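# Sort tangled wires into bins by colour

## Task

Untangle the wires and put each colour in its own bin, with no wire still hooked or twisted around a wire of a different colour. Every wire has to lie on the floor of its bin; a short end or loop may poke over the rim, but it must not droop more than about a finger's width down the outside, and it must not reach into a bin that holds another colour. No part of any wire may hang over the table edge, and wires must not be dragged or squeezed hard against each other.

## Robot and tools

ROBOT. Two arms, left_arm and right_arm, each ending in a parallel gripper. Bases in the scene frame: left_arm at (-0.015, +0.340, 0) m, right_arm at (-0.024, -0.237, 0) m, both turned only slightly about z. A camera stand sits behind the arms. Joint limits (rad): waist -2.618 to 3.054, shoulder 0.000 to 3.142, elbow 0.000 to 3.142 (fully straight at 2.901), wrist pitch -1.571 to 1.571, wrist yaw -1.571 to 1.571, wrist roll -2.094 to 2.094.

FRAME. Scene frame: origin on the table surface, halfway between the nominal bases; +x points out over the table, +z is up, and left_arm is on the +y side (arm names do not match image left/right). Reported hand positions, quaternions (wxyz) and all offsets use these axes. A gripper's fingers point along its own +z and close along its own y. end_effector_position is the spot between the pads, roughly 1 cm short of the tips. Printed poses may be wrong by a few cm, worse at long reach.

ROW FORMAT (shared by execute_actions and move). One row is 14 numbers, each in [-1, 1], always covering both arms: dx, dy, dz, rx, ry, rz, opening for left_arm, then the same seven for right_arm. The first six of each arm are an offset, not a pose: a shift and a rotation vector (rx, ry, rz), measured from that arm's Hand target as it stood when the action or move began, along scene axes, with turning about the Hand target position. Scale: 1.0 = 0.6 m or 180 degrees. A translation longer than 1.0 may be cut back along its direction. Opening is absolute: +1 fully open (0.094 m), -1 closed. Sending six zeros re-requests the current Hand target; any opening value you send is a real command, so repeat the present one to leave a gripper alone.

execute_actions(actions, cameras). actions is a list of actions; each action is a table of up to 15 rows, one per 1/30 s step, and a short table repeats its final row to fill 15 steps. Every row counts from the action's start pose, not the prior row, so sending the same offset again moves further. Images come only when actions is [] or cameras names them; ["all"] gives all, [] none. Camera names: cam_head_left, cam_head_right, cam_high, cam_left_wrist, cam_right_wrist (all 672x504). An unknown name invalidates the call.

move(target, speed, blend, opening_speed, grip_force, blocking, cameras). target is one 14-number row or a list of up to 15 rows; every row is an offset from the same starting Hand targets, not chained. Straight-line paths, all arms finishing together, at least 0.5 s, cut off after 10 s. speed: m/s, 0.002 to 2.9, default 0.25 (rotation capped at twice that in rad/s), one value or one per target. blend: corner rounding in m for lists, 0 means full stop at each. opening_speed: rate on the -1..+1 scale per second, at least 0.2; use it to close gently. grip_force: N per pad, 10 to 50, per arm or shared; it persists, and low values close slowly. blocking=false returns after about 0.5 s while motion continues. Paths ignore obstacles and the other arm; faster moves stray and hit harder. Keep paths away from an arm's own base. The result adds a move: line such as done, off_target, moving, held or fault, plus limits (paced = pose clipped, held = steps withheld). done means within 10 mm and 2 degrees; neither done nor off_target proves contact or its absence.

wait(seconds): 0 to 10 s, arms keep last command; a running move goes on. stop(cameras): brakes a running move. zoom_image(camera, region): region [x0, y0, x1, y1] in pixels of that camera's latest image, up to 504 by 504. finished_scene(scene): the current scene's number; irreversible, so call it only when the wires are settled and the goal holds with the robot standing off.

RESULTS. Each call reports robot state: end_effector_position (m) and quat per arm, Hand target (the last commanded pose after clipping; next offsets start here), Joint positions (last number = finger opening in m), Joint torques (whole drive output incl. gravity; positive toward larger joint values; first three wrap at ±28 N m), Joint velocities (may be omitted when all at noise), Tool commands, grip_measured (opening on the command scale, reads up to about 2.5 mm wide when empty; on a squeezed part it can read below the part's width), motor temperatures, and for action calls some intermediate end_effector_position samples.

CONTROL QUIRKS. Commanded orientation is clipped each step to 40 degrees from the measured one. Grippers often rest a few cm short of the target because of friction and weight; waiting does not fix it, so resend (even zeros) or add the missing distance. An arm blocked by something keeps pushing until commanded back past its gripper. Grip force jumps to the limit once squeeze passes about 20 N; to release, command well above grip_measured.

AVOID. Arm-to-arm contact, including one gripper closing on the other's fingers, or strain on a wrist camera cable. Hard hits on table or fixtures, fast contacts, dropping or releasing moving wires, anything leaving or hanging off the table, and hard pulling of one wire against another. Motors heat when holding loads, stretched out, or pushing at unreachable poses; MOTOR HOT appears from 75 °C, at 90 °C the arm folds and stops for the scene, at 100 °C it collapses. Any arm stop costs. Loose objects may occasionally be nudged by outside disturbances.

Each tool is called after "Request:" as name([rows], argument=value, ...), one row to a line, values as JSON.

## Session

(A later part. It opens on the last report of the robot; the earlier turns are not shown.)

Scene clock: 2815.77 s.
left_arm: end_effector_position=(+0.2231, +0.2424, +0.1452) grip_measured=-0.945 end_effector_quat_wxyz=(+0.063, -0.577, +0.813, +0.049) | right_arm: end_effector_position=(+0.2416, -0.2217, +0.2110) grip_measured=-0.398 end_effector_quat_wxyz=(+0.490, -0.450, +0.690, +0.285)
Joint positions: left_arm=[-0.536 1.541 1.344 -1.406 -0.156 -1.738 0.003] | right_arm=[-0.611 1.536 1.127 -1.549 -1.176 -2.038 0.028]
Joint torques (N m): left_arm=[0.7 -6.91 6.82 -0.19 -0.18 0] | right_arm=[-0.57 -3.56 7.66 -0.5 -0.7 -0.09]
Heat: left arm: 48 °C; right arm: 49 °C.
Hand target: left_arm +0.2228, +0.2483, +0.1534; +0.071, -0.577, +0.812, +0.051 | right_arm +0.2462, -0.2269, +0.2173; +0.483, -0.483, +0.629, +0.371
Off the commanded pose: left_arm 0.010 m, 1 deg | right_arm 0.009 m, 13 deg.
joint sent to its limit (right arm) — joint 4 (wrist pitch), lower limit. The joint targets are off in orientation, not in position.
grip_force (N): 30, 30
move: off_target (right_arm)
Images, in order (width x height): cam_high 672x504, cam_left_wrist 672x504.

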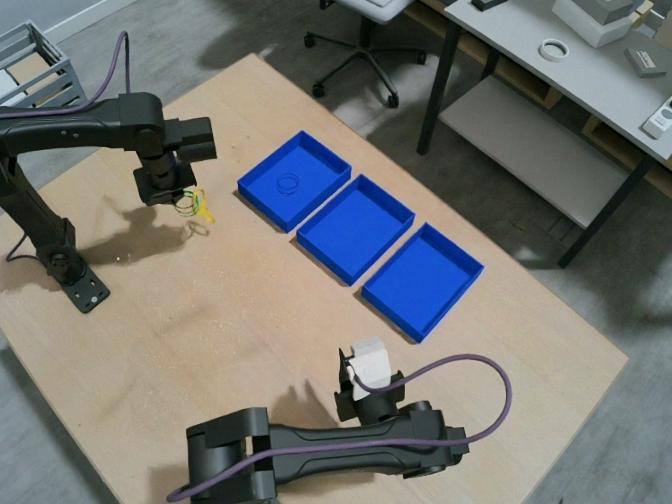

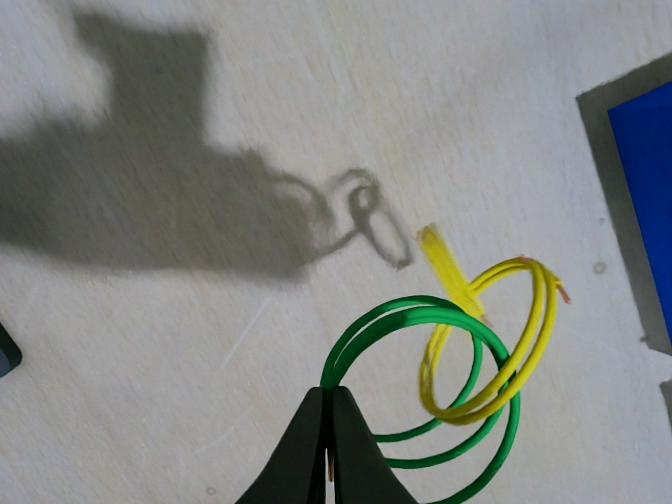

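Request:
move([
  [-0.0,0,-0.15,0,0,0,-1,0,0,0,0,0,0,-0.4],
  [-0.06,0.07,-0.245,0,0,0,-1,0,0,0,0,0,0,-0.4],
  [-0.06,0.07,-0.245,0,0,0,-0.4,0,0,0,0,0,0,-0.4],
  [-0.06,0.08,-0.05,0,0,0,-0.4,0,0,0,0,0,0,-0.4],
  [-0.08,0,0.0,0,0,-0.4,-0.4,0,0,0,0,0,0,-0.4],
], speed=[0.1,0.08,0.1,0.12,0.3], cameras=["cam_left_wrist","cam_high"])

Request:
zoom_image(camera="cam_left_wrist", region=[160, 80, 540, 400])

Scene clock: 2837.30 s.
left_arm: end_effector_position=(+0.1756, +0.2488, +0.1451) grip_measured=-0.403 end_effector_quat_wxyz=(+0.081, +0.004, +0.997, +0.003) | right_arm: end_effector_position=(+0.2416, -0.2217, +0.2110) grip_measured=-0.398 end_effector_quat_wxyz=(+0.490, -0.450, +0.690, +0.285)
Joint positions: left_arm=[-0.557 1.207 1.075 -1.301 -0.085 -0.508 0.028] | right_arm=[-0.611 1.536 1.127 -1.549 -1.176 -2.038 0.028]
Joint torques (N m): left_arm=[-0.38 -4.29 6.97 0.29 -0.02 0.06] | right_arm=[-0.57 -3.55 7.65 -0.49 -0.7 -0.1]
Heat: left arm: 50 °C; right arm: 49 °C.
Hand target: left_arm +0.1747, +0.2482, +0.1534; +0.087, +0.011, +0.996, -0.001 | right_arm +0.2462, -0.2269, +0.2173; +0.483, -0.483, +0.629, +0.371
Off the commanded pose: left_arm 0.008 m, 1 deg | right_arm 0.009 m, 13 deg.
joint sent to its limit (right arm) — joint 4 (wrist pitch), lower limit. The joint targets are off in orientation, not in position.
grip_force (N): 30, 30
move: off_target (right_arm)
Images, in order (width x height): cam_high 672x504, cam_left_wrist 672x504.

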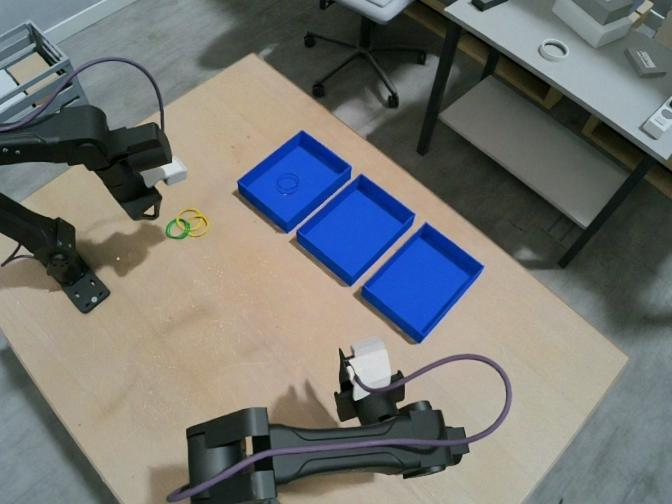

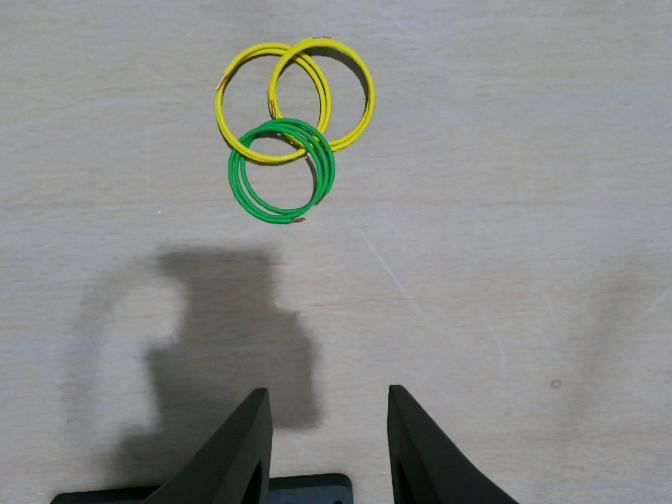

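Scaled by 1.326 from the camera's 672x504 image, which has a finer 960x720 frame.

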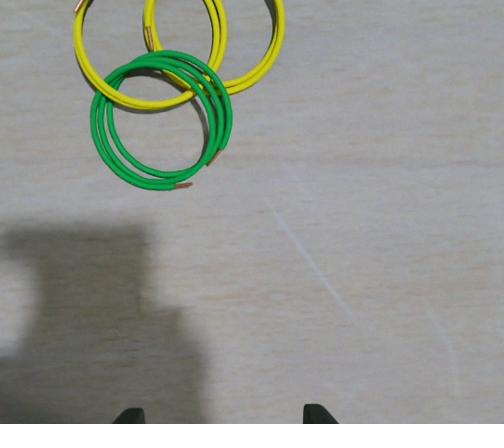

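Request:
zoom_image(camera="cam_left_wrist", region=[215, 100, 350, 235])

Request:
zoom_image(camera="cam_left_wrist", region=[205, 30, 385, 170])

Scaled by 3.733 from the camera's 672x504 image, which has a finer 960x720 frame.

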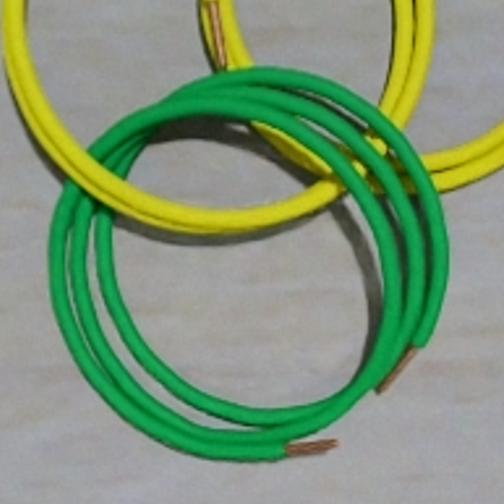

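Scaled by 2.800 from the camera's 672x504 image, which has a finer 960x720 frame.

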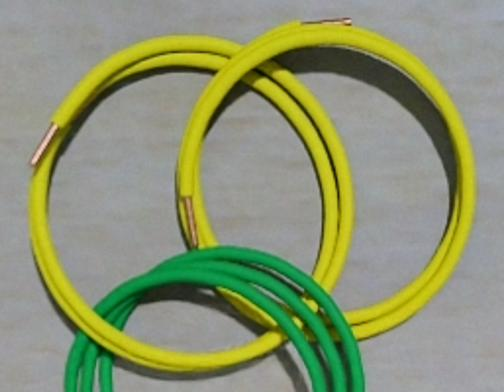

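Request:
move([
  [0.04,0.02,-0.06,0,0,-0.3,-0.8,0,0,0,0,0,0,-0.4],
  [0.05,0.028,-0.16,0,0,-0.5,-0.8,0,0,0,0,0,0,-0.4],
], speed=0.2, blend=[0.02,0], cameras=["cam_left_wrist"])

Request:
zoom_image(camera="cam_left_wrist", region=[200, 200, 440, 440])

Scene clock: 2870.10 s.
left_arm: end_effector_position=(+0.2056, +0.2664, +0.0614) grip_measured=-0.797 end_effector_quat_wxyz=(+0.058, +0.710, +0.700, -0.054) | right_arm: end_effector_position=(+0.2416, -0.2217, +0.2110) grip_measured=-0.398 end_effector_quat_wxyz=(+0.490, -0.450, +0.690, +0.285)
Joint positions: left_arm=[-0.242 1.417 0.897 -1.012 0.154 1.376 0.01] | right_arm=[-0.611 1.536 1.127 -1.549 -1.176 -2.038 0.028]
Joint torques (N m): left_arm=[0.81 -4.04 4.59 0.42 0.27 0.12] | right_arm=[-0.58 -3.56 7.65 -0.5 -0.7 -0.09]
Heat: left arm: 52 °C; right arm: 49 °C.
Hand target: left_arm +0.2047, +0.2650, +0.0574; +0.061, +0.712, +0.697, -0.062 | right_arm +0.2462, -0.2269, +0.2173; +0.483, -0.483, +0.629, +0.371
Off the commanded pose: left_arm 0.004 m, 1 deg | right_arm 0.009 m, 13 deg.
joint sent to its limit (right arm) — joint 4 (wrist pitch), lower limit. The joint targets are off in orientation, not in position.
grip_force (N): 30, 30
move: off_target (right_arm)
Images, in order (width x height): cam_left_wrist 672x504.

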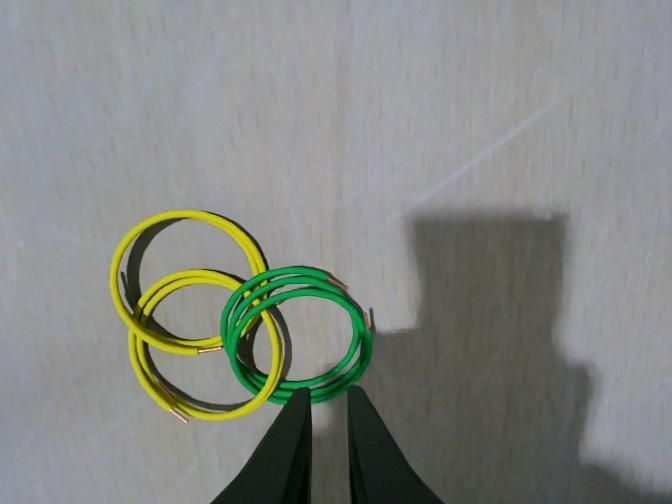

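Scaled by 2.100 from the camera's 672x504 image, which has a finer 960x720 frame.

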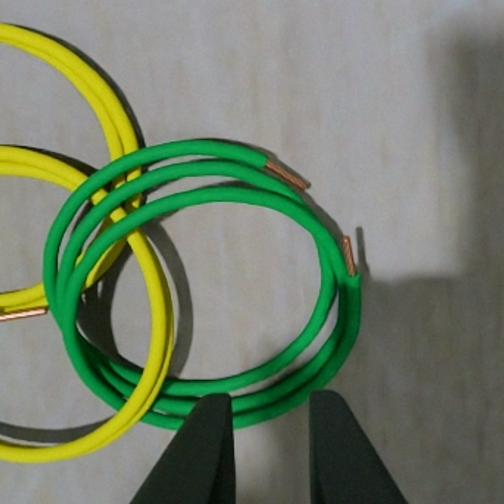

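Request:
move([
  [-0.023,-0.006,0,0,0,0,-0.8,0,0,0,0,0,0,-0.4],
  [-0.023,-0.006,-0.066,0,0,0,-0.8,0,0,0,0,0,0,-0.4],
], speed=0.06, cameras=["cam_left_wrist"])

Request:
zoom_image(camera="cam_left_wrist", region=[240, 320, 440, 480])

Scene clock: 2889.47 s.
left_arm: end_effector_position=(+0.1931, +0.2658, +0.0214) grip_measured=-0.797 end_effector_quat_wxyz=(+0.058, +0.712, +0.698, -0.054) | right_arm: end_effector_position=(+0.2416, -0.2217, +0.2110) grip_measured=-0.398 end_effector_quat_wxyz=(+0.490, -0.450, +0.690, +0.285)
Joint positions: left_arm=[-0.256 1.43 0.737 -0.838 0.154 1.366 0.01] | right_arm=[-0.611 1.536 1.127 -1.549 -1.176 -2.038 0.028]
Joint torques (N m): left_arm=[-0.76 -3.99 4.41 0.43 0.25 -0.03] | right_arm=[-0.55 -3.56 7.65 -0.51 -0.7 -0.09]
Heat: left arm: 49 °C; right arm: 49 °C.
Hand target: left_arm +0.1909, +0.2615, +0.0177; +0.061, +0.712, +0.697, -0.062 | right_arm +0.2462, -0.2269, +0.2173; +0.483, -0.483, +0.629, +0.371
Off the commanded pose: left_arm 0.006 m, 1 deg | right_arm 0.009 m, 13 deg.
joint sent to its limit (right arm) — joint 4 (wrist pitch), lower limit. The joint targets are off in orientation, not in position.
grip_force (N): 30, 30
move: off_target (right_arm)
Images, in order (width x height): cam_left_wrist 672x504.

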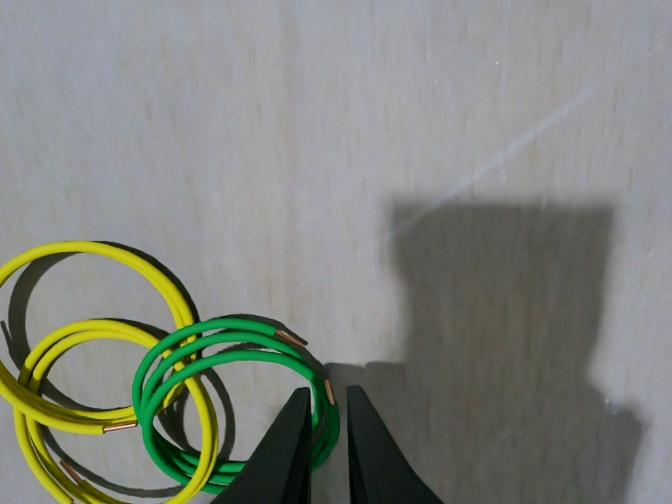

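Scaled by 2.520 from the camera's 672x504 image, which has a finer 960x720 frame.

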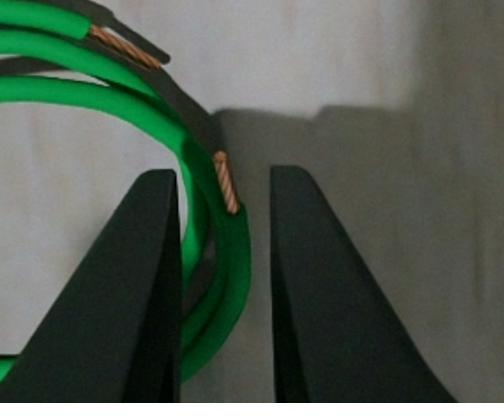

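Request:
move([
  [-0.006,-0.001,0.0,0,0,0,-0.8,0,0,0,0,0,0,-0.4],
  [-0.006,-0.001,-0.024,0,0,0,-0.8,0,0,0,0,0,0,-0.4],
], speed=0.04, cameras=["cam_left_wrist"])

Request:
zoom_image(camera="cam_left_wrist", region=[240, 320, 440, 480])

Scene clock: 2901.70 s.
left_arm: end_effector_position=(+0.1869, +0.2652, +0.0083) grip_measured=-0.797 end_effector_quat_wxyz=(+0.055, +0.711, +0.698, -0.058) | right_arm: end_effector_position=(+0.2416, -0.2217, +0.2110) grip_measured=-0.398 end_effector_quat_wxyz=(+0.490, -0.450, +0.690, +0.285)
Joint positions: left_arm=[-0.262 1.445 0.691 -0.786 0.157 1.359 0.01] | right_arm=[-0.611 1.536 1.127 -1.549 -1.176 -2.038 0.028]
Joint torques (N m): left_arm=[-0.7 -3.37 4.01 0.58 0.22 -0.02] | right_arm=[-0.55 -3.56 7.65 -0.5 -0.7 -0.1]
Heat: left arm: 49 °C; right arm: 49 °C.
Hand target: left_arm +0.1873, +0.2609, +0.0034; +0.061, +0.712, +0.697, -0.062 | right_arm +0.2462, -0.2269, +0.2173; +0.483, -0.483, +0.629, +0.371
Off the commanded pose: left_arm 0.007 m, 1 deg | right_arm 0.009 m, 13 deg.
joint sent to its limit (right arm) — joint 4 (wrist pitch), lower limit. The joint targets are off in orientation, not in position.
grip_force (N): 30, 30
move: off_target (right_arm)
Images, in order (width x height): cam_left_wrist 672x504.

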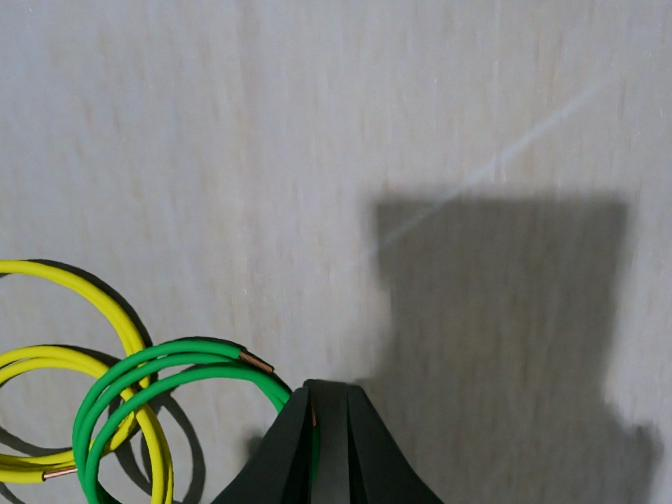

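Scaled by 2.520 from the camera's 672x504 image, which has a finer 960x720 frame.

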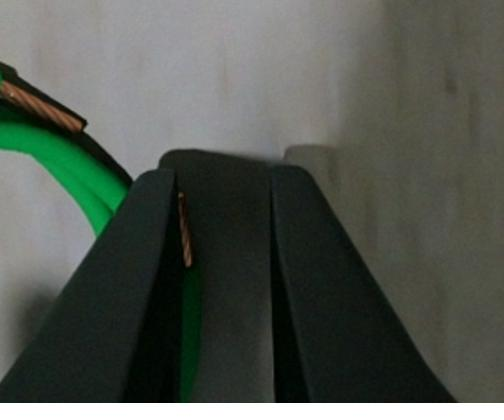

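Great. Close and lift.

Request:
move([
  [0,0,0,0,0,0,-1,0,0,0,0,0,0,-0.4],
  [0,0,0.065,0,0,0,-1,0,0,0,0,0,0,-0.4],
], speed=0.05, cameras=["cam_left_wrist"])

Request:
zoom_image(camera="cam_left_wrist", region=[50, 220, 420, 504])

Scene clock: 2910.87 s.
left_arm: end_effector_position=(+0.1871, +0.2653, +0.0349) grip_measured=-0.985 end_effector_quat_wxyz=(+0.054, +0.711, +0.699, -0.058) | right_arm: end_effector_position=(+0.2416, -0.2217, +0.2110) grip_measured=-0.398 end_effector_quat_wxyz=(+0.490, -0.450, +0.690, +0.285)
Joint positions: left_arm=[-0.262 1.394 0.766 -0.914 0.157 1.359 0.001] | right_arm=[-0.611 1.536 1.127 -1.549 -1.176 -2.038 0.028]
Joint torques (N m): left_arm=[-0.84 -5.6 6.54 0.05 0.26 -0.06] | right_arm=[-0.58 -3.56 7.65 -0.5 -0.7 -0.09]
Heat: left arm: 48 °C; right arm: 49 °C.
Hand target: left_arm +0.1873, +0.2608, +0.0424; +0.061, +0.712, +0.697, -0.062 | right_arm +0.2462, -0.2269, +0.2173; +0.483, -0.483, +0.629, +0.371
Off the commanded pose: left_arm 0.009 m, 1 deg | right_arm 0.009 m, 13 deg.
joint sent to its limit (right arm) — joint 4 (wrist pitch), lower limit. The joint targets are off in orientation, not in position.
grip_force (N): 30, 30
move: off_target (right_arm)
Images, in order (width x height): cam_left_wrist 672x504.

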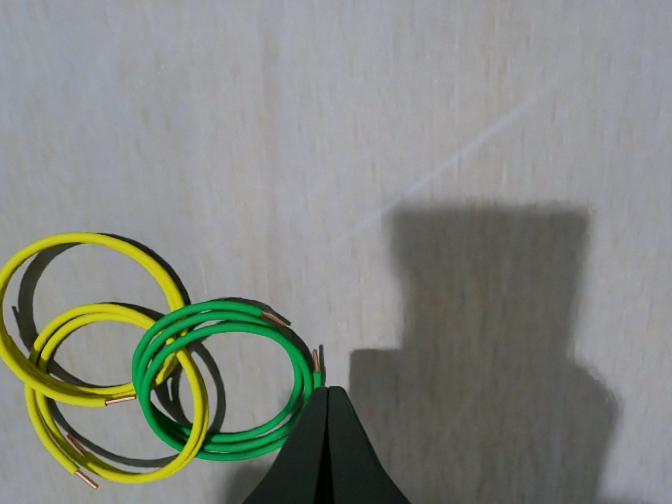

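Scaled by 1.362 from the camera's 672x504 image, which has a finer 960x720 frame.

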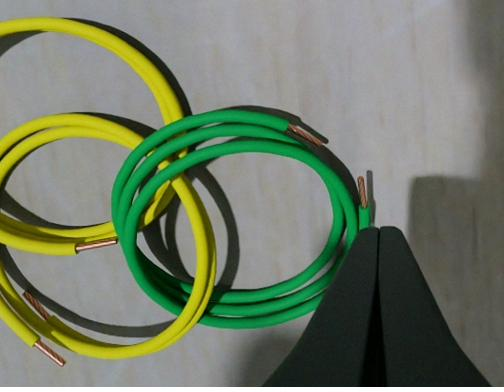

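Request:
move([
  [0.0,-0.012,0,0,0,0,-0.8,0,0,0,0,0,0,-0.4],
  [0.0,-0.012,-0.066,0,0,0,-0.8,0,0,0,0,0,0,-0.4],
], speed=0.05, cameras=["cam_left_wrist"])

Request:
zoom_image(camera="cam_left_wrist", region=[240, 320, 440, 480])

Scene clock: 2927.80 s.
left_arm: end_effector_position=(+0.1908, +0.2566, +0.0076) grip_measured=-0.803 end_effector_quat_wxyz=(+0.062, +0.712, +0.698, -0.055) | right_arm: end_effector_position=(+0.2416, -0.2217, +0.2110) grip_measured=-0.398 end_effector_quat_wxyz=(+0.490, -0.450, +0.690, +0.285)
Joint positions: left_arm=[-0.296 1.454 0.694 -0.761 0.158 1.325 0.009] | right_arm=[-0.611 1.536 1.127 -1.549 -1.176 -2.038 0.028]
Joint torques (N m): left_arm=[-0.72 -3.96 4.16 0.48 0.19 -0.07] | right_arm=[-0.57 -3.56 7.66 -0.5 -0.7 -0.09]
Heat: left arm: 51 °C; right arm: 49 °C.
Hand target: left_arm +0.1873, +0.2537, +0.0027; +0.061, +0.712, +0.697, -0.062 | right_arm +0.2462, -0.2269, +0.2173; +0.483, -0.483, +0.629, +0.371
Off the commanded pose: left_arm 0.007 m, 1 deg | right_arm 0.009 m, 13 deg.
joint sent to its limit (right arm) — joint 4 (wrist pitch), lower limit. The joint targets are off in orientation, not in position.
grip_force (N): 30, 30
move: off_target (right_arm)
Images, in order (width x height): cam_left_wrist 672x504.

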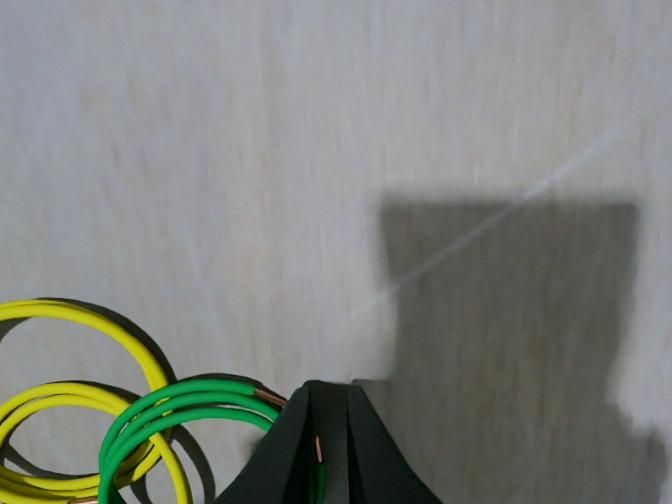

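Scaled by 2.520 from the camera's 672x504 image, which has a finer 960x720 frame.

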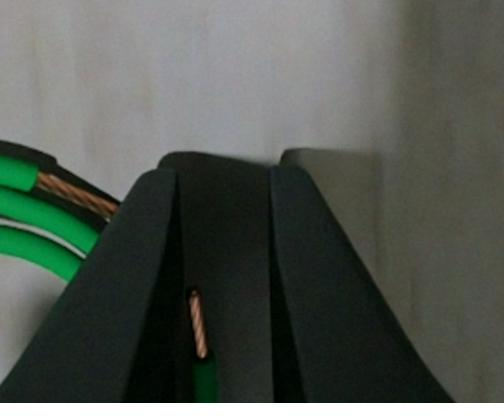

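Request:
move([
  [0.0,0.005,0,0,0,0,-0.8,0,0,0,0,0,0,-0.4],
  [0.0,0.005,0,0,0,0,-1,0,0,0,0,0,0,-0.4],
], speed=0.05, cameras=["cam_left_wrist"])

Request:
zoom_image(camera="cam_left_wrist", region=[240, 340, 440, 500])

Scene clock: 2943.63 s.
left_arm: end_effector_position=(+0.1892, +0.2570, +0.0065) grip_measured=-0.985 end_effector_quat_wxyz=(+0.060, +0.712, +0.698, -0.056) | right_arm: end_effector_position=(+0.2416, -0.2217, +0.2110) grip_measured=-0.398 end_effector_quat_wxyz=(+0.490, -0.450, +0.690, +0.285)
Joint positions: left_arm=[-0.296 1.454 0.69 -0.76 0.158 1.325 0.001] | right_arm=[-0.611 1.536 1.127 -1.549 -1.176 -2.038 0.028]
Joint torques (N m): left_arm=[0.57 -4.04 4.11 0.38 0.22 0.06] | right_arm=[-0.57 -3.56 7.65 -0.5 -0.69 -0.1]
Heat: left arm: 49 °C; right arm: 49 °C.
Hand target: left_arm +0.1872, +0.2567, +0.0027; +0.061, +0.712, +0.697, -0.062 | right_arm +0.2462, -0.2269, +0.2173; +0.483, -0.483, +0.629, +0.371
Off the commanded pose: left_arm 0.004 m, 1 deg | right_arm 0.009 m, 13 deg.
joint sent to its limit (right arm) — joint 4 (wrist pitch), lower limit. The joint targets are off in orientation, not in position.
grip_force (N): 30, 30
move: off_target (right_arm)
Images, in order (width x height): cam_left_wrist 672x504.

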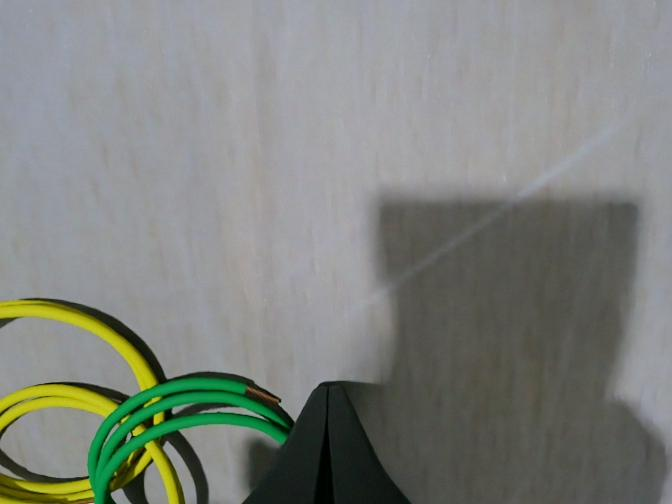

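Scaled by 2.520 from the camera's 672x504 image, which has a finer 960x720 frame.

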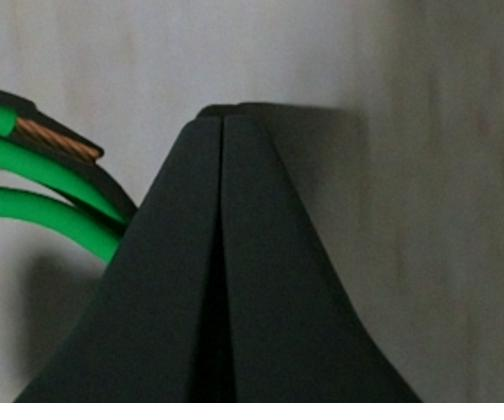

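Request:
move([
  [0.0,0.01,0.04,0,0,0,-0.8,0,0,0,0,0,0,-0.4],
  [0.0,0.024,0.03,0,0,0,-0.8,0,0,0,0,0,0,-0.4],
  [0.0,0.017,-0.001,0,0,0,-0.8,0,0,0,0,0,0,-0.4],
], speed=0.05, cameras=["cam_left_wrist"])

Request:
zoom_image(camera="cam_left_wrist", region=[240, 320, 440, 480])

Scene clock: 2957.97 s.
left_arm: end_effector_position=(+0.1869, +0.2717, +0.0081) grip_measured=-0.803 end_effector_quat_wxyz=(+0.055, +0.710, +0.700, -0.058) | right_arm: end_effector_position=(+0.2416, -0.2217, +0.2110) grip_measured=-0.398 end_effector_quat_wxyz=(+0.490, -0.450, +0.690, +0.285)
Joint positions: left_arm=[-0.232 1.441 0.686 -0.791 0.157 1.385 0.009] | right_arm=[-0.611 1.536 1.127 -1.549 -1.176 -2.038 0.028]
Joint torques (N m): left_arm=[-0.72 -3.47 3.9 0.58 0.24 -0.07] | right_arm=[-0.57 -3.56 7.66 -0.5 -0.7 -0.09]
Heat: left arm: 48 °C; right arm: 49 °C.
Hand target: left_arm +0.1874, +0.2668, +0.0022; +0.061, +0.712, +0.697, -0.062 | right_arm +0.2462, -0.2269, +0.2173; +0.483, -0.483, +0.629, +0.371
Off the commanded pose: left_arm 0.008 m, 1 deg | right_arm 0.009 m, 13 deg.
joint sent to its limit (right arm) — joint 4 (wrist pitch), lower limit. The joint targets are off in orientation, not in position.
grip_force (N): 30, 30
move: off_target (right_arm)
Images, in order (width x height): cam_left_wrist 672x504.

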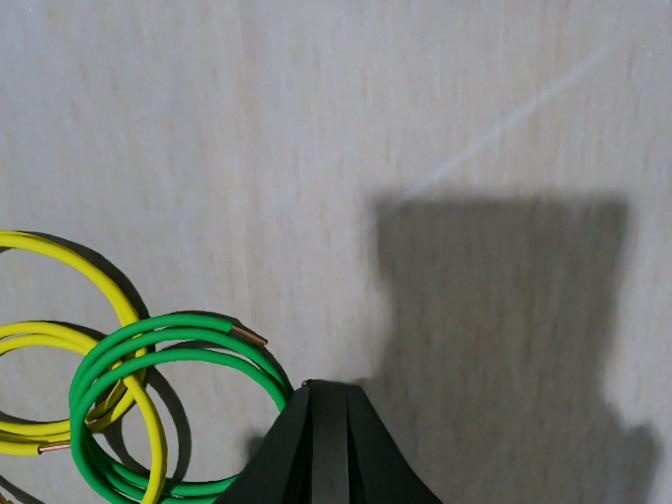

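Scaled by 2.520 from the camera's 672x504 image, which has a finer 960x720 frame.

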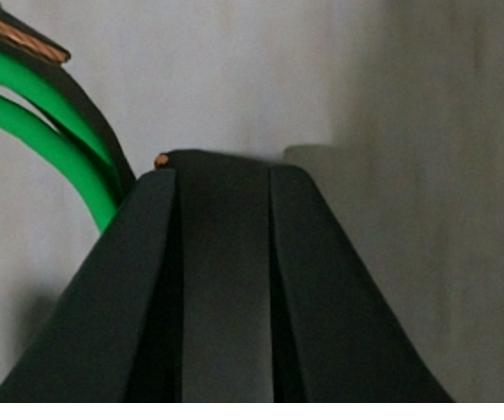

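Request:
move([
  [0.003,-0.003,0.04,0,0,0,-0.8,0,0,0,0,0,0,-0.4],
  [0.013,-0.001,0.03,0,0,0,-0.8,0,0,0,0,0,0,-0.4],
  [0.009,0.001,0.0,0,0,0,-0.8,0,0,0,0,0,0,-0.4],
], speed=0.05, cameras=["cam_left_wrist"])

Request:
zoom_image(camera="cam_left_wrist", region=[240, 320, 440, 480])

Scene clock: 2972.37 s.
left_arm: end_effector_position=(+0.1966, +0.2679, +0.0074) grip_measured=-0.803 end_effector_quat_wxyz=(+0.063, +0.711, +0.698, -0.053) | right_arm: end_effector_position=(+0.2416, -0.2217, +0.2110) grip_measured=-0.398 end_effector_quat_wxyz=(+0.490, -0.450, +0.690, +0.285)
Joint positions: left_arm=[-0.239 1.465 0.703 -0.762 0.159 1.381 0.009] | right_arm=[-0.611 1.536 1.127 -1.549 -1.176 -2.038 0.028]
Joint torques (N m): left_arm=[0.43 -3.71 3.85 0.39 0.25 0.07] | right_arm=[-0.57 -3.58 7.65 -0.5 -0.7 -0.09]
Heat: left arm: 48 °C; right arm: 49 °C.
Hand target: left_arm +0.1926, +0.2674, +0.0021; +0.061, +0.712, +0.697, -0.063 | right_arm +0.2462, -0.2269, +0.2173; +0.483, -0.483, +0.629, +0.371
Off the commanded pose: left_arm 0.006 m, 1 deg | right_arm 0.009 m, 13 deg.
joint sent to its limit (right arm) — joint 4 (wrist pitch), lower limit. The joint targets are off in orientation, not in position.
grip_force (N): 30, 30
move: off_target (right_arm)
Images, in order (width x height): cam_left_wrist 672x504.

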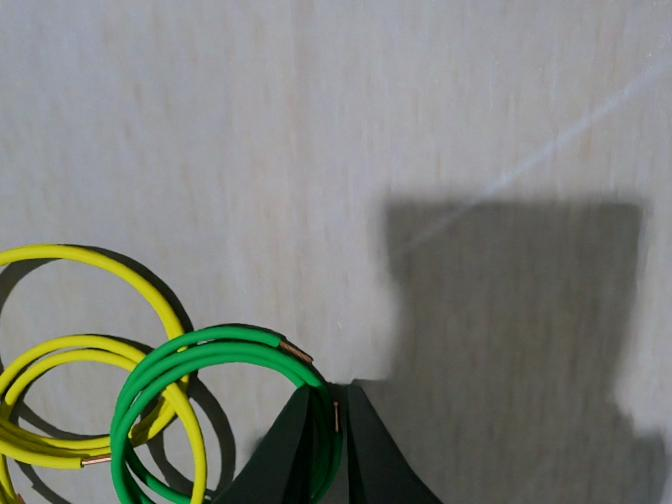

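Scaled by 2.520 from the camera's 672x504 image, which has a finer 960x720 frame.

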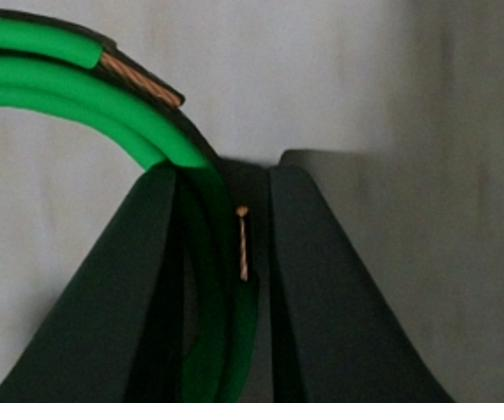

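Request:
move([
  [-0.004,0,0.03,0,0,0,-0.8,0,0,0,0,0,0,-0.4],
  [-0.0055,0.001,0.0,0,0,0,-0.8,0,0,0,0,0,0,-0.4],
], speed=0.04, cameras=["cam_left_wrist"])

Request:
zoom_image(camera="cam_left_wrist", region=[240, 320, 440, 480])

Scene clock: 2984.40 s.
left_arm: end_effector_position=(+0.1931, +0.2685, +0.0082) grip_measured=-0.803 end_effector_quat_wxyz=(+0.063, +0.711, +0.698, -0.054) | right_arm: end_effector_position=(+0.2416, -0.2217, +0.2110) grip_measured=-0.398 end_effector_quat_wxyz=(+0.490, -0.450, +0.690, +0.285)
Joint positions: left_arm=[-0.239 1.45 0.694 -0.77 0.16 1.381 0.009] | right_arm=[-0.611 1.536 1.127 -1.549 -1.176 -2.038 0.028]
Joint torques (N m): left_arm=[0.5 -3.64 3.85 0.42 0.25 0.07] | right_arm=[-0.58 -3.56 7.65 -0.5 -0.7 -0.1]
Heat: left arm: 48 °C; right arm: 49 °C.
Hand target: left_arm +0.1894, +0.2680, +0.0022; +0.061, +0.712, +0.697, -0.062 | right_arm +0.2462, -0.2269, +0.2173; +0.483, -0.483, +0.629, +0.371
Off the commanded pose: left_arm 0.007 m, 1 deg | right_arm 0.009 m, 13 deg.
joint sent to its limit (right arm) — joint 4 (wrist pitch), lower limit. The joint targets are off in orientation, not in position.
grip_force (N): 30, 30
move: off_target (right_arm)
Images, in order (width x height): cam_left_wrist 672x504.

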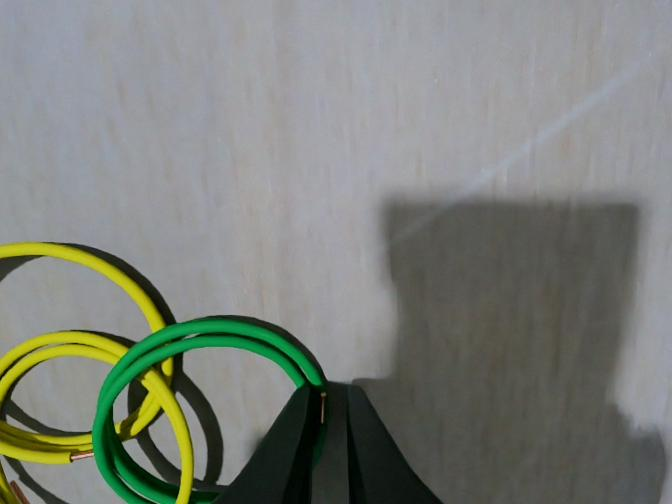

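Scaled by 2.520 from the camera's 672x504 image, which has a finer 960x720 frame.

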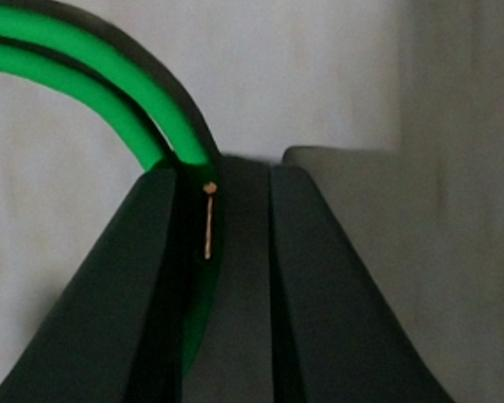

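Request:
move([
  [0,0,0,0,0,0,-1,0,0,0,0,0,0,-0.4],
  [0,0,0.065,0,0,0,-1,0,0,0,0,0,0,-0.4],
], speed=0.05, cameras=["cam_left_wrist"])

Request:
zoom_image(camera="cam_left_wrist", region=[50, 220, 420, 504])

Scene clock: 2996.93 s.
left_arm: end_effector_position=(+0.1882, +0.2697, +0.0336) grip_measured=-0.951 end_effector_quat_wxyz=(+0.053, +0.711, +0.699, -0.059) | right_arm: end_effector_position=(+0.2416, -0.2217, +0.2110) grip_measured=-0.398 end_effector_quat_wxyz=(+0.490, -0.450, +0.690, +0.285)
Joint positions: left_arm=[-0.239 1.4 0.765 -0.913 0.158 1.381 0.002] | right_arm=[-0.611 1.536 1.127 -1.549 -1.176 -2.038 0.028]
Joint torques (N m): left_arm=[0.38 -5.53 6.48 -0.02 0.25 0.07] | right_arm=[-0.58 -3.55 7.65 -0.5 -0.7 -0.09]
Heat: left arm: 48 °C; right arm: 49 °C.
Hand target: left_arm +0.1894, +0.2680, +0.0411; +0.061, +0.712, +0.697, -0.063 | right_arm +0.2462, -0.2269, +0.2173; +0.483, -0.483, +0.629, +0.371
Off the commanded pose: left_arm 0.008 m, 1 deg | right_arm 0.009 m, 13 deg.
joint sent to its limit (right arm) — joint 4 (wrist pitch), lower limit. The joint targets are off in orientation, not in position.
grip_force (N): 30, 30
move: off_target (right_arm)
Images, in order (width x height): cam_left_wrist 672x504.

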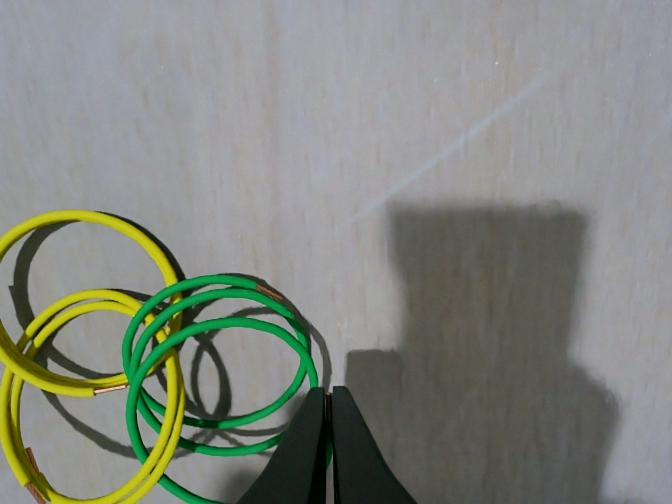

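Scaled by 1.362 from the camera's 672x504 image, which has a finer 960x720 frame.

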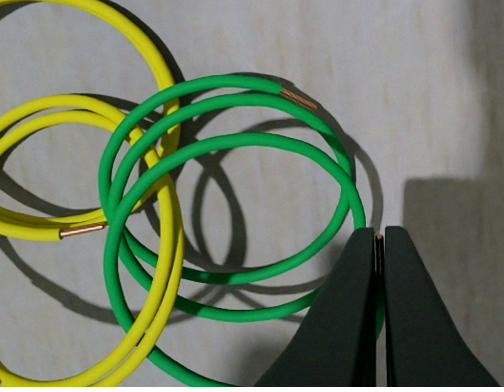

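Request:
move([
  [0.0125,-0.034,0.012,0,0,0.222,-1,0,0,0,0,0,0,-0.4],
  [0.044,-0.0525,0.012,0,0,0.444,-1,0,0,0,0,0,0,-0.4],
], speed=0.15, blend=[0.006,0], cameras=["cam_left_wrist"])

Request:
zoom_image(camera="cam_left_wrist", region=[50, 200, 430, 504])

Scene clock: 3014.23 s.
left_arm: end_effector_position=(+0.2058, +0.2413, +0.0438) grip_measured=-0.951 end_effector_quat_wxyz=(+0.071, +0.100, +0.992, -0.008) | right_arm: end_effector_position=(+0.2416, -0.2217, +0.2110) grip_measured=-0.398 end_effector_quat_wxyz=(+0.490, -0.450, +0.690, +0.285)
Joint positions: left_arm=[-0.484 1.381 0.793 -0.844 -0.034 -0.246 0.002] | right_arm=[-0.611 1.536 1.127 -1.549 -1.176 -2.038 0.028]
Joint torques (N m): left_arm=[-0.64 -3.79 7.16 0.64 -0.1 -0.1] | right_arm=[-0.57 -3.56 7.66 -0.5 -0.7 -0.09]
Heat: left arm: 50 °C; right arm: 49 °C.
Hand target: left_arm +0.2158, +0.2365, +0.0484; +0.087, +0.098, +0.991, -0.009 | right_arm +0.2462, -0.2269, +0.2173; +0.483, -0.483, +0.629, +0.371
Off the commanded pose: left_arm 0.012 m, 2 deg | right_arm 0.009 m, 13 deg.
joint sent to its limit (right arm) — joint 4 (wrist pitch), lower limit. The joint targets are off in orientation, not in position.
grip_force (N): 30, 30
move: off_target (left_arm, right_arm)
Images, in order (width x height): cam_left_wrist 672x504.

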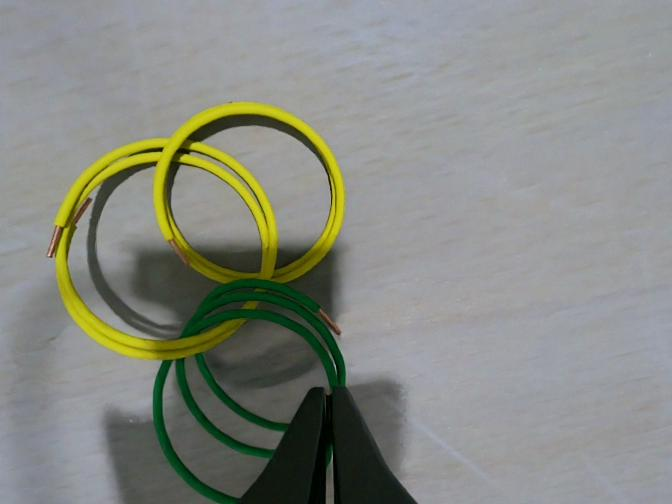

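Scaled by 1.326 from the camera's 672x504 image, which has a finer 960x720 frame.

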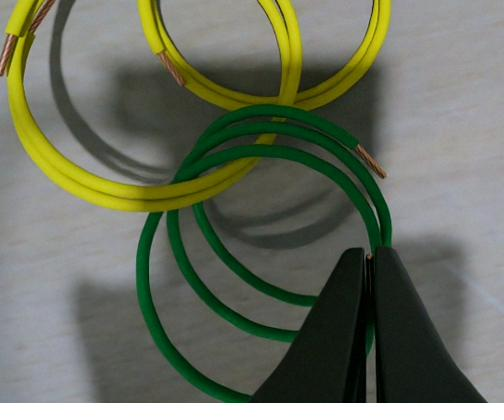

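Request:
move([
  [0.03,0.003,0.008,0,0,0.222,-1,0,0,0,0,0,0,-0.4],
  [0.056,0.03,0.008,0,0,0.444,-1,0,0,0,0,0,0,-0.4],
], speed=0.15, blend=[0.006,0], cameras=["cam_left_wrist"])

Request:
zoom_image(camera="cam_left_wrist", region=[50, 200, 550, 504])

Scene clock: 3028.23 s.
left_arm: end_effector_position=(+0.2477, +0.2489, +0.0513) grip_measured=-0.951 end_effector_quat_wxyz=(+0.068, -0.554, +0.829, +0.036) | right_arm: end_effector_position=(+0.2416, -0.2217, +0.2110) grip_measured=-0.398 end_effector_quat_wxyz=(+0.490, -0.450, +0.690, +0.285)
Joint positions: left_arm=[-0.47 1.632 1.06 -0.989 -0.153 -1.614 0.002] | right_arm=[-0.611 1.536 1.127 -1.549 -1.176 -2.038 0.028]
Joint torques (N m): left_arm=[0.66 -5.45 6.75 -0.07 -0.26 -0.15] | right_arm=[-0.58 -3.56 7.65 -0.49 -0.7 -0.09]
Heat: left arm: 51 °C; right arm: 49 °C.
Hand target: left_arm +0.2494, +0.2546, +0.0532; +0.072, -0.561, +0.823, +0.049 | right_arm +0.2462, -0.2269, +0.2173; +0.483, -0.483, +0.629, +0.371
Off the commanded pose: left_arm 0.006 m, 2 deg | right_arm 0.009 m, 13 deg.
joint sent to its limit (right arm) — joint 4 (wrist pitch), lower limit. The joint targets are off in orientation, not in position.
grip_force (N): 30, 30
move: off_target (right_arm)
Images, in order (width x height): cam_left_wrist 672x504.

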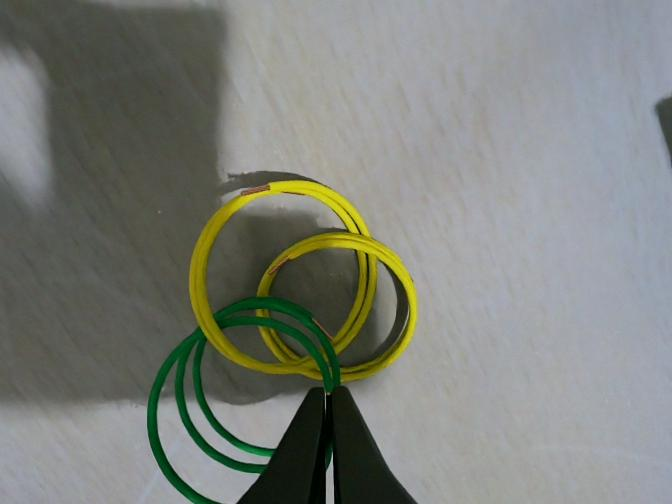

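Scaled by 1.008 from the camera's 672x504 image, which has a finer 960x720 frame.

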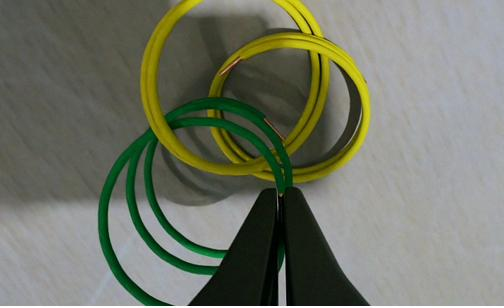

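Request:
move([
  [-0.0,0,0.15,0,0,0,-1,0,0,0,0,0,0,-0.4],
  [-0.04,0.05,0.0,0,0,0,-1,0,0,0,0,0,0,-0.4],
  [-0.04,0.09,-0.075,0,0,0,-1,0,0,0,0,0,0,-0.4],
  [-0.04,0.09,-0.075,0,0,0,-0.4,0,0,0,0,0,0,-0.4],
  [-0.04,0.08,0.05,0,0,0,-0.4,0,0,0,0,0,0,-0.4],
  [-0.1,-0.08,0.15,0,0,-0.4,-0.4,0,0,0,0,0,0,-0.4],
], speed=[0.15,0.15,0.1,0.1,0.15,0.3], cameras=["cam_left_wrist","cam_high"])

Request:
zoom_image(camera="cam_left_wrist", region=[160, 80, 540, 400])

Scene clock: 3069.70 s.
left_arm: end_effector_position=(+0.1902, +0.2075, +0.1343) grip_measured=-0.403 end_effector_quat_wxyz=(+0.081, +0.023, +0.996, +0.002) | right_arm: end_effector_position=(+0.2416, -0.2217, +0.2110) grip_measured=-0.398 end_effector_quat_wxyz=(+0.490, -0.450, +0.690, +0.285)
Joint positions: left_arm=[-0.683 1.339 1.124 -1.226 -0.097 -0.597 0.028] | right_arm=[-0.611 1.536 1.127 -1.549 -1.176 -2.038 0.028]
Joint torques (N m): left_arm=[-0.66 -5.57 7.23 0.24 -0.05 0.07] | right_arm=[-0.58 -3.56 7.66 -0.5 -0.7 -0.09]
Heat: left arm: 50 °C; right arm: 49 °C.
Hand target: left_arm +0.1894, +0.2066, +0.1433; +0.088, +0.030, +0.996, -0.003 | right_arm +0.2462, -0.2269, +0.2173; +0.483, -0.483, +0.629, +0.371
Off the commanded pose: left_arm 0.009 m, 1 deg | right_arm 0.009 m, 13 deg.
joint sent to its limit (right arm) — joint 4 (wrist pitch), lower limit. The joint targets are off in orientation, not in position.
grip_force (N): 30, 30
move: off_target (right_arm)
Images, in order (width x height): cam_high 672x504, cam_left_wrist 672x504.

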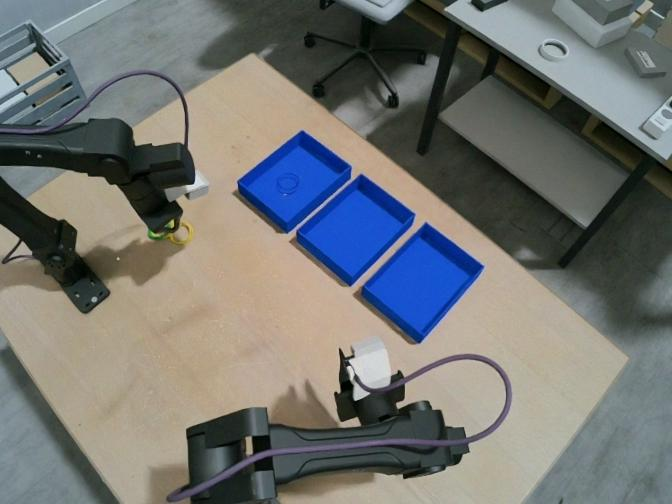

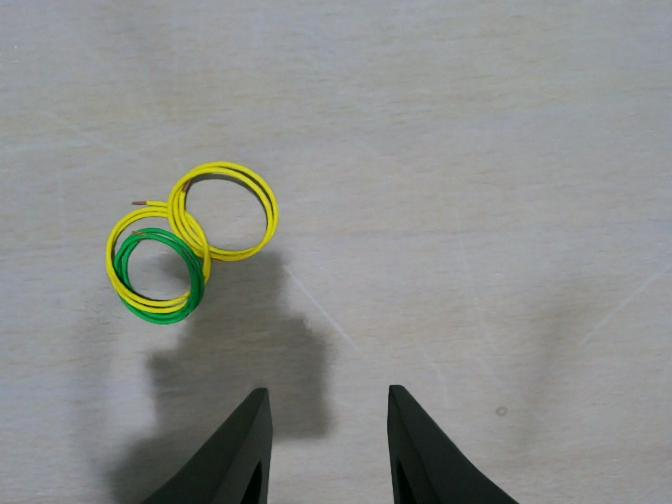

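Scaled by 1.326 from the camera's 672x504 image, which has a finer 960x720 frame.

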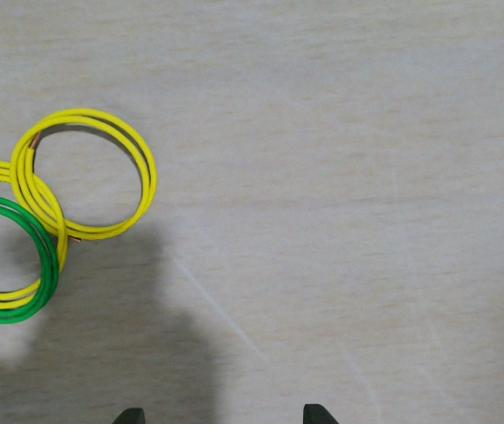

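Request:
move([
  [0.07,0.055,-0.1,0,0,0.02,-0.4,0,0,0,0,0,0,-0.4],
  [0.07,0.055,-0.232,0,0,0.02,-0.4,0,0,0,0,0,0,-0.4],
], speed=0.12, cameras=["cam_left_wrist"])

Scene clock: 3092.50 s.
left_arm: end_effector_position=(+0.2300, +0.2383, +0.0082) grip_measured=-0.403 end_effector_quat_wxyz=(+0.086, -0.003, +0.996, -0.001) | right_arm: end_effector_position=(+0.2416, -0.2217, +0.2110) grip_measured=-0.398 end_effector_quat_wxyz=(+0.490, -0.450, +0.690, +0.285)
Joint positions: left_arm=[-0.482 1.527 0.759 -0.646 -0.074 -0.448 0.028] | right_arm=[-0.611 1.536 1.127 -1.549 -1.176 -2.038 0.028]
Joint torques (N m): left_arm=[0.44 -4.68 4.3 0.68 -0.08 0.01] | right_arm=[-0.57 -3.56 7.65 -0.5 -0.7 -0.09]
Heat: left arm: 51 °C; right arm: 49 °C.
Hand target: left_arm +0.2314, +0.2396, +0.0040; +0.088, -0.002, +0.996, +0.000 | right_arm +0.2462, -0.2269, +0.2173; +0.483, -0.483, +0.629, +0.371
Off the commanded pose: left_arm 0.005 m, 0 deg | right_arm 0.009 m, 13 deg.
joint sent to its limit (right arm) — joint 4 (wrist pitch), lower limit. The joint targets are off in orientation, not in position.
grip_force (N): 30, 30
move: off_target (right_arm)
Images, in order (width x height): cam_left_wrist 672x504.

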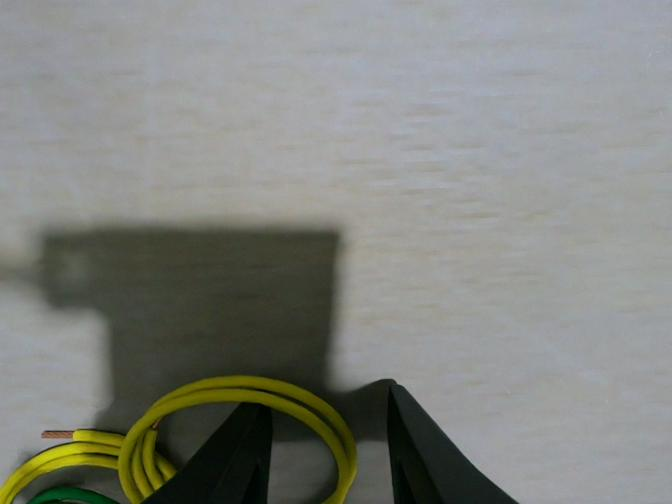

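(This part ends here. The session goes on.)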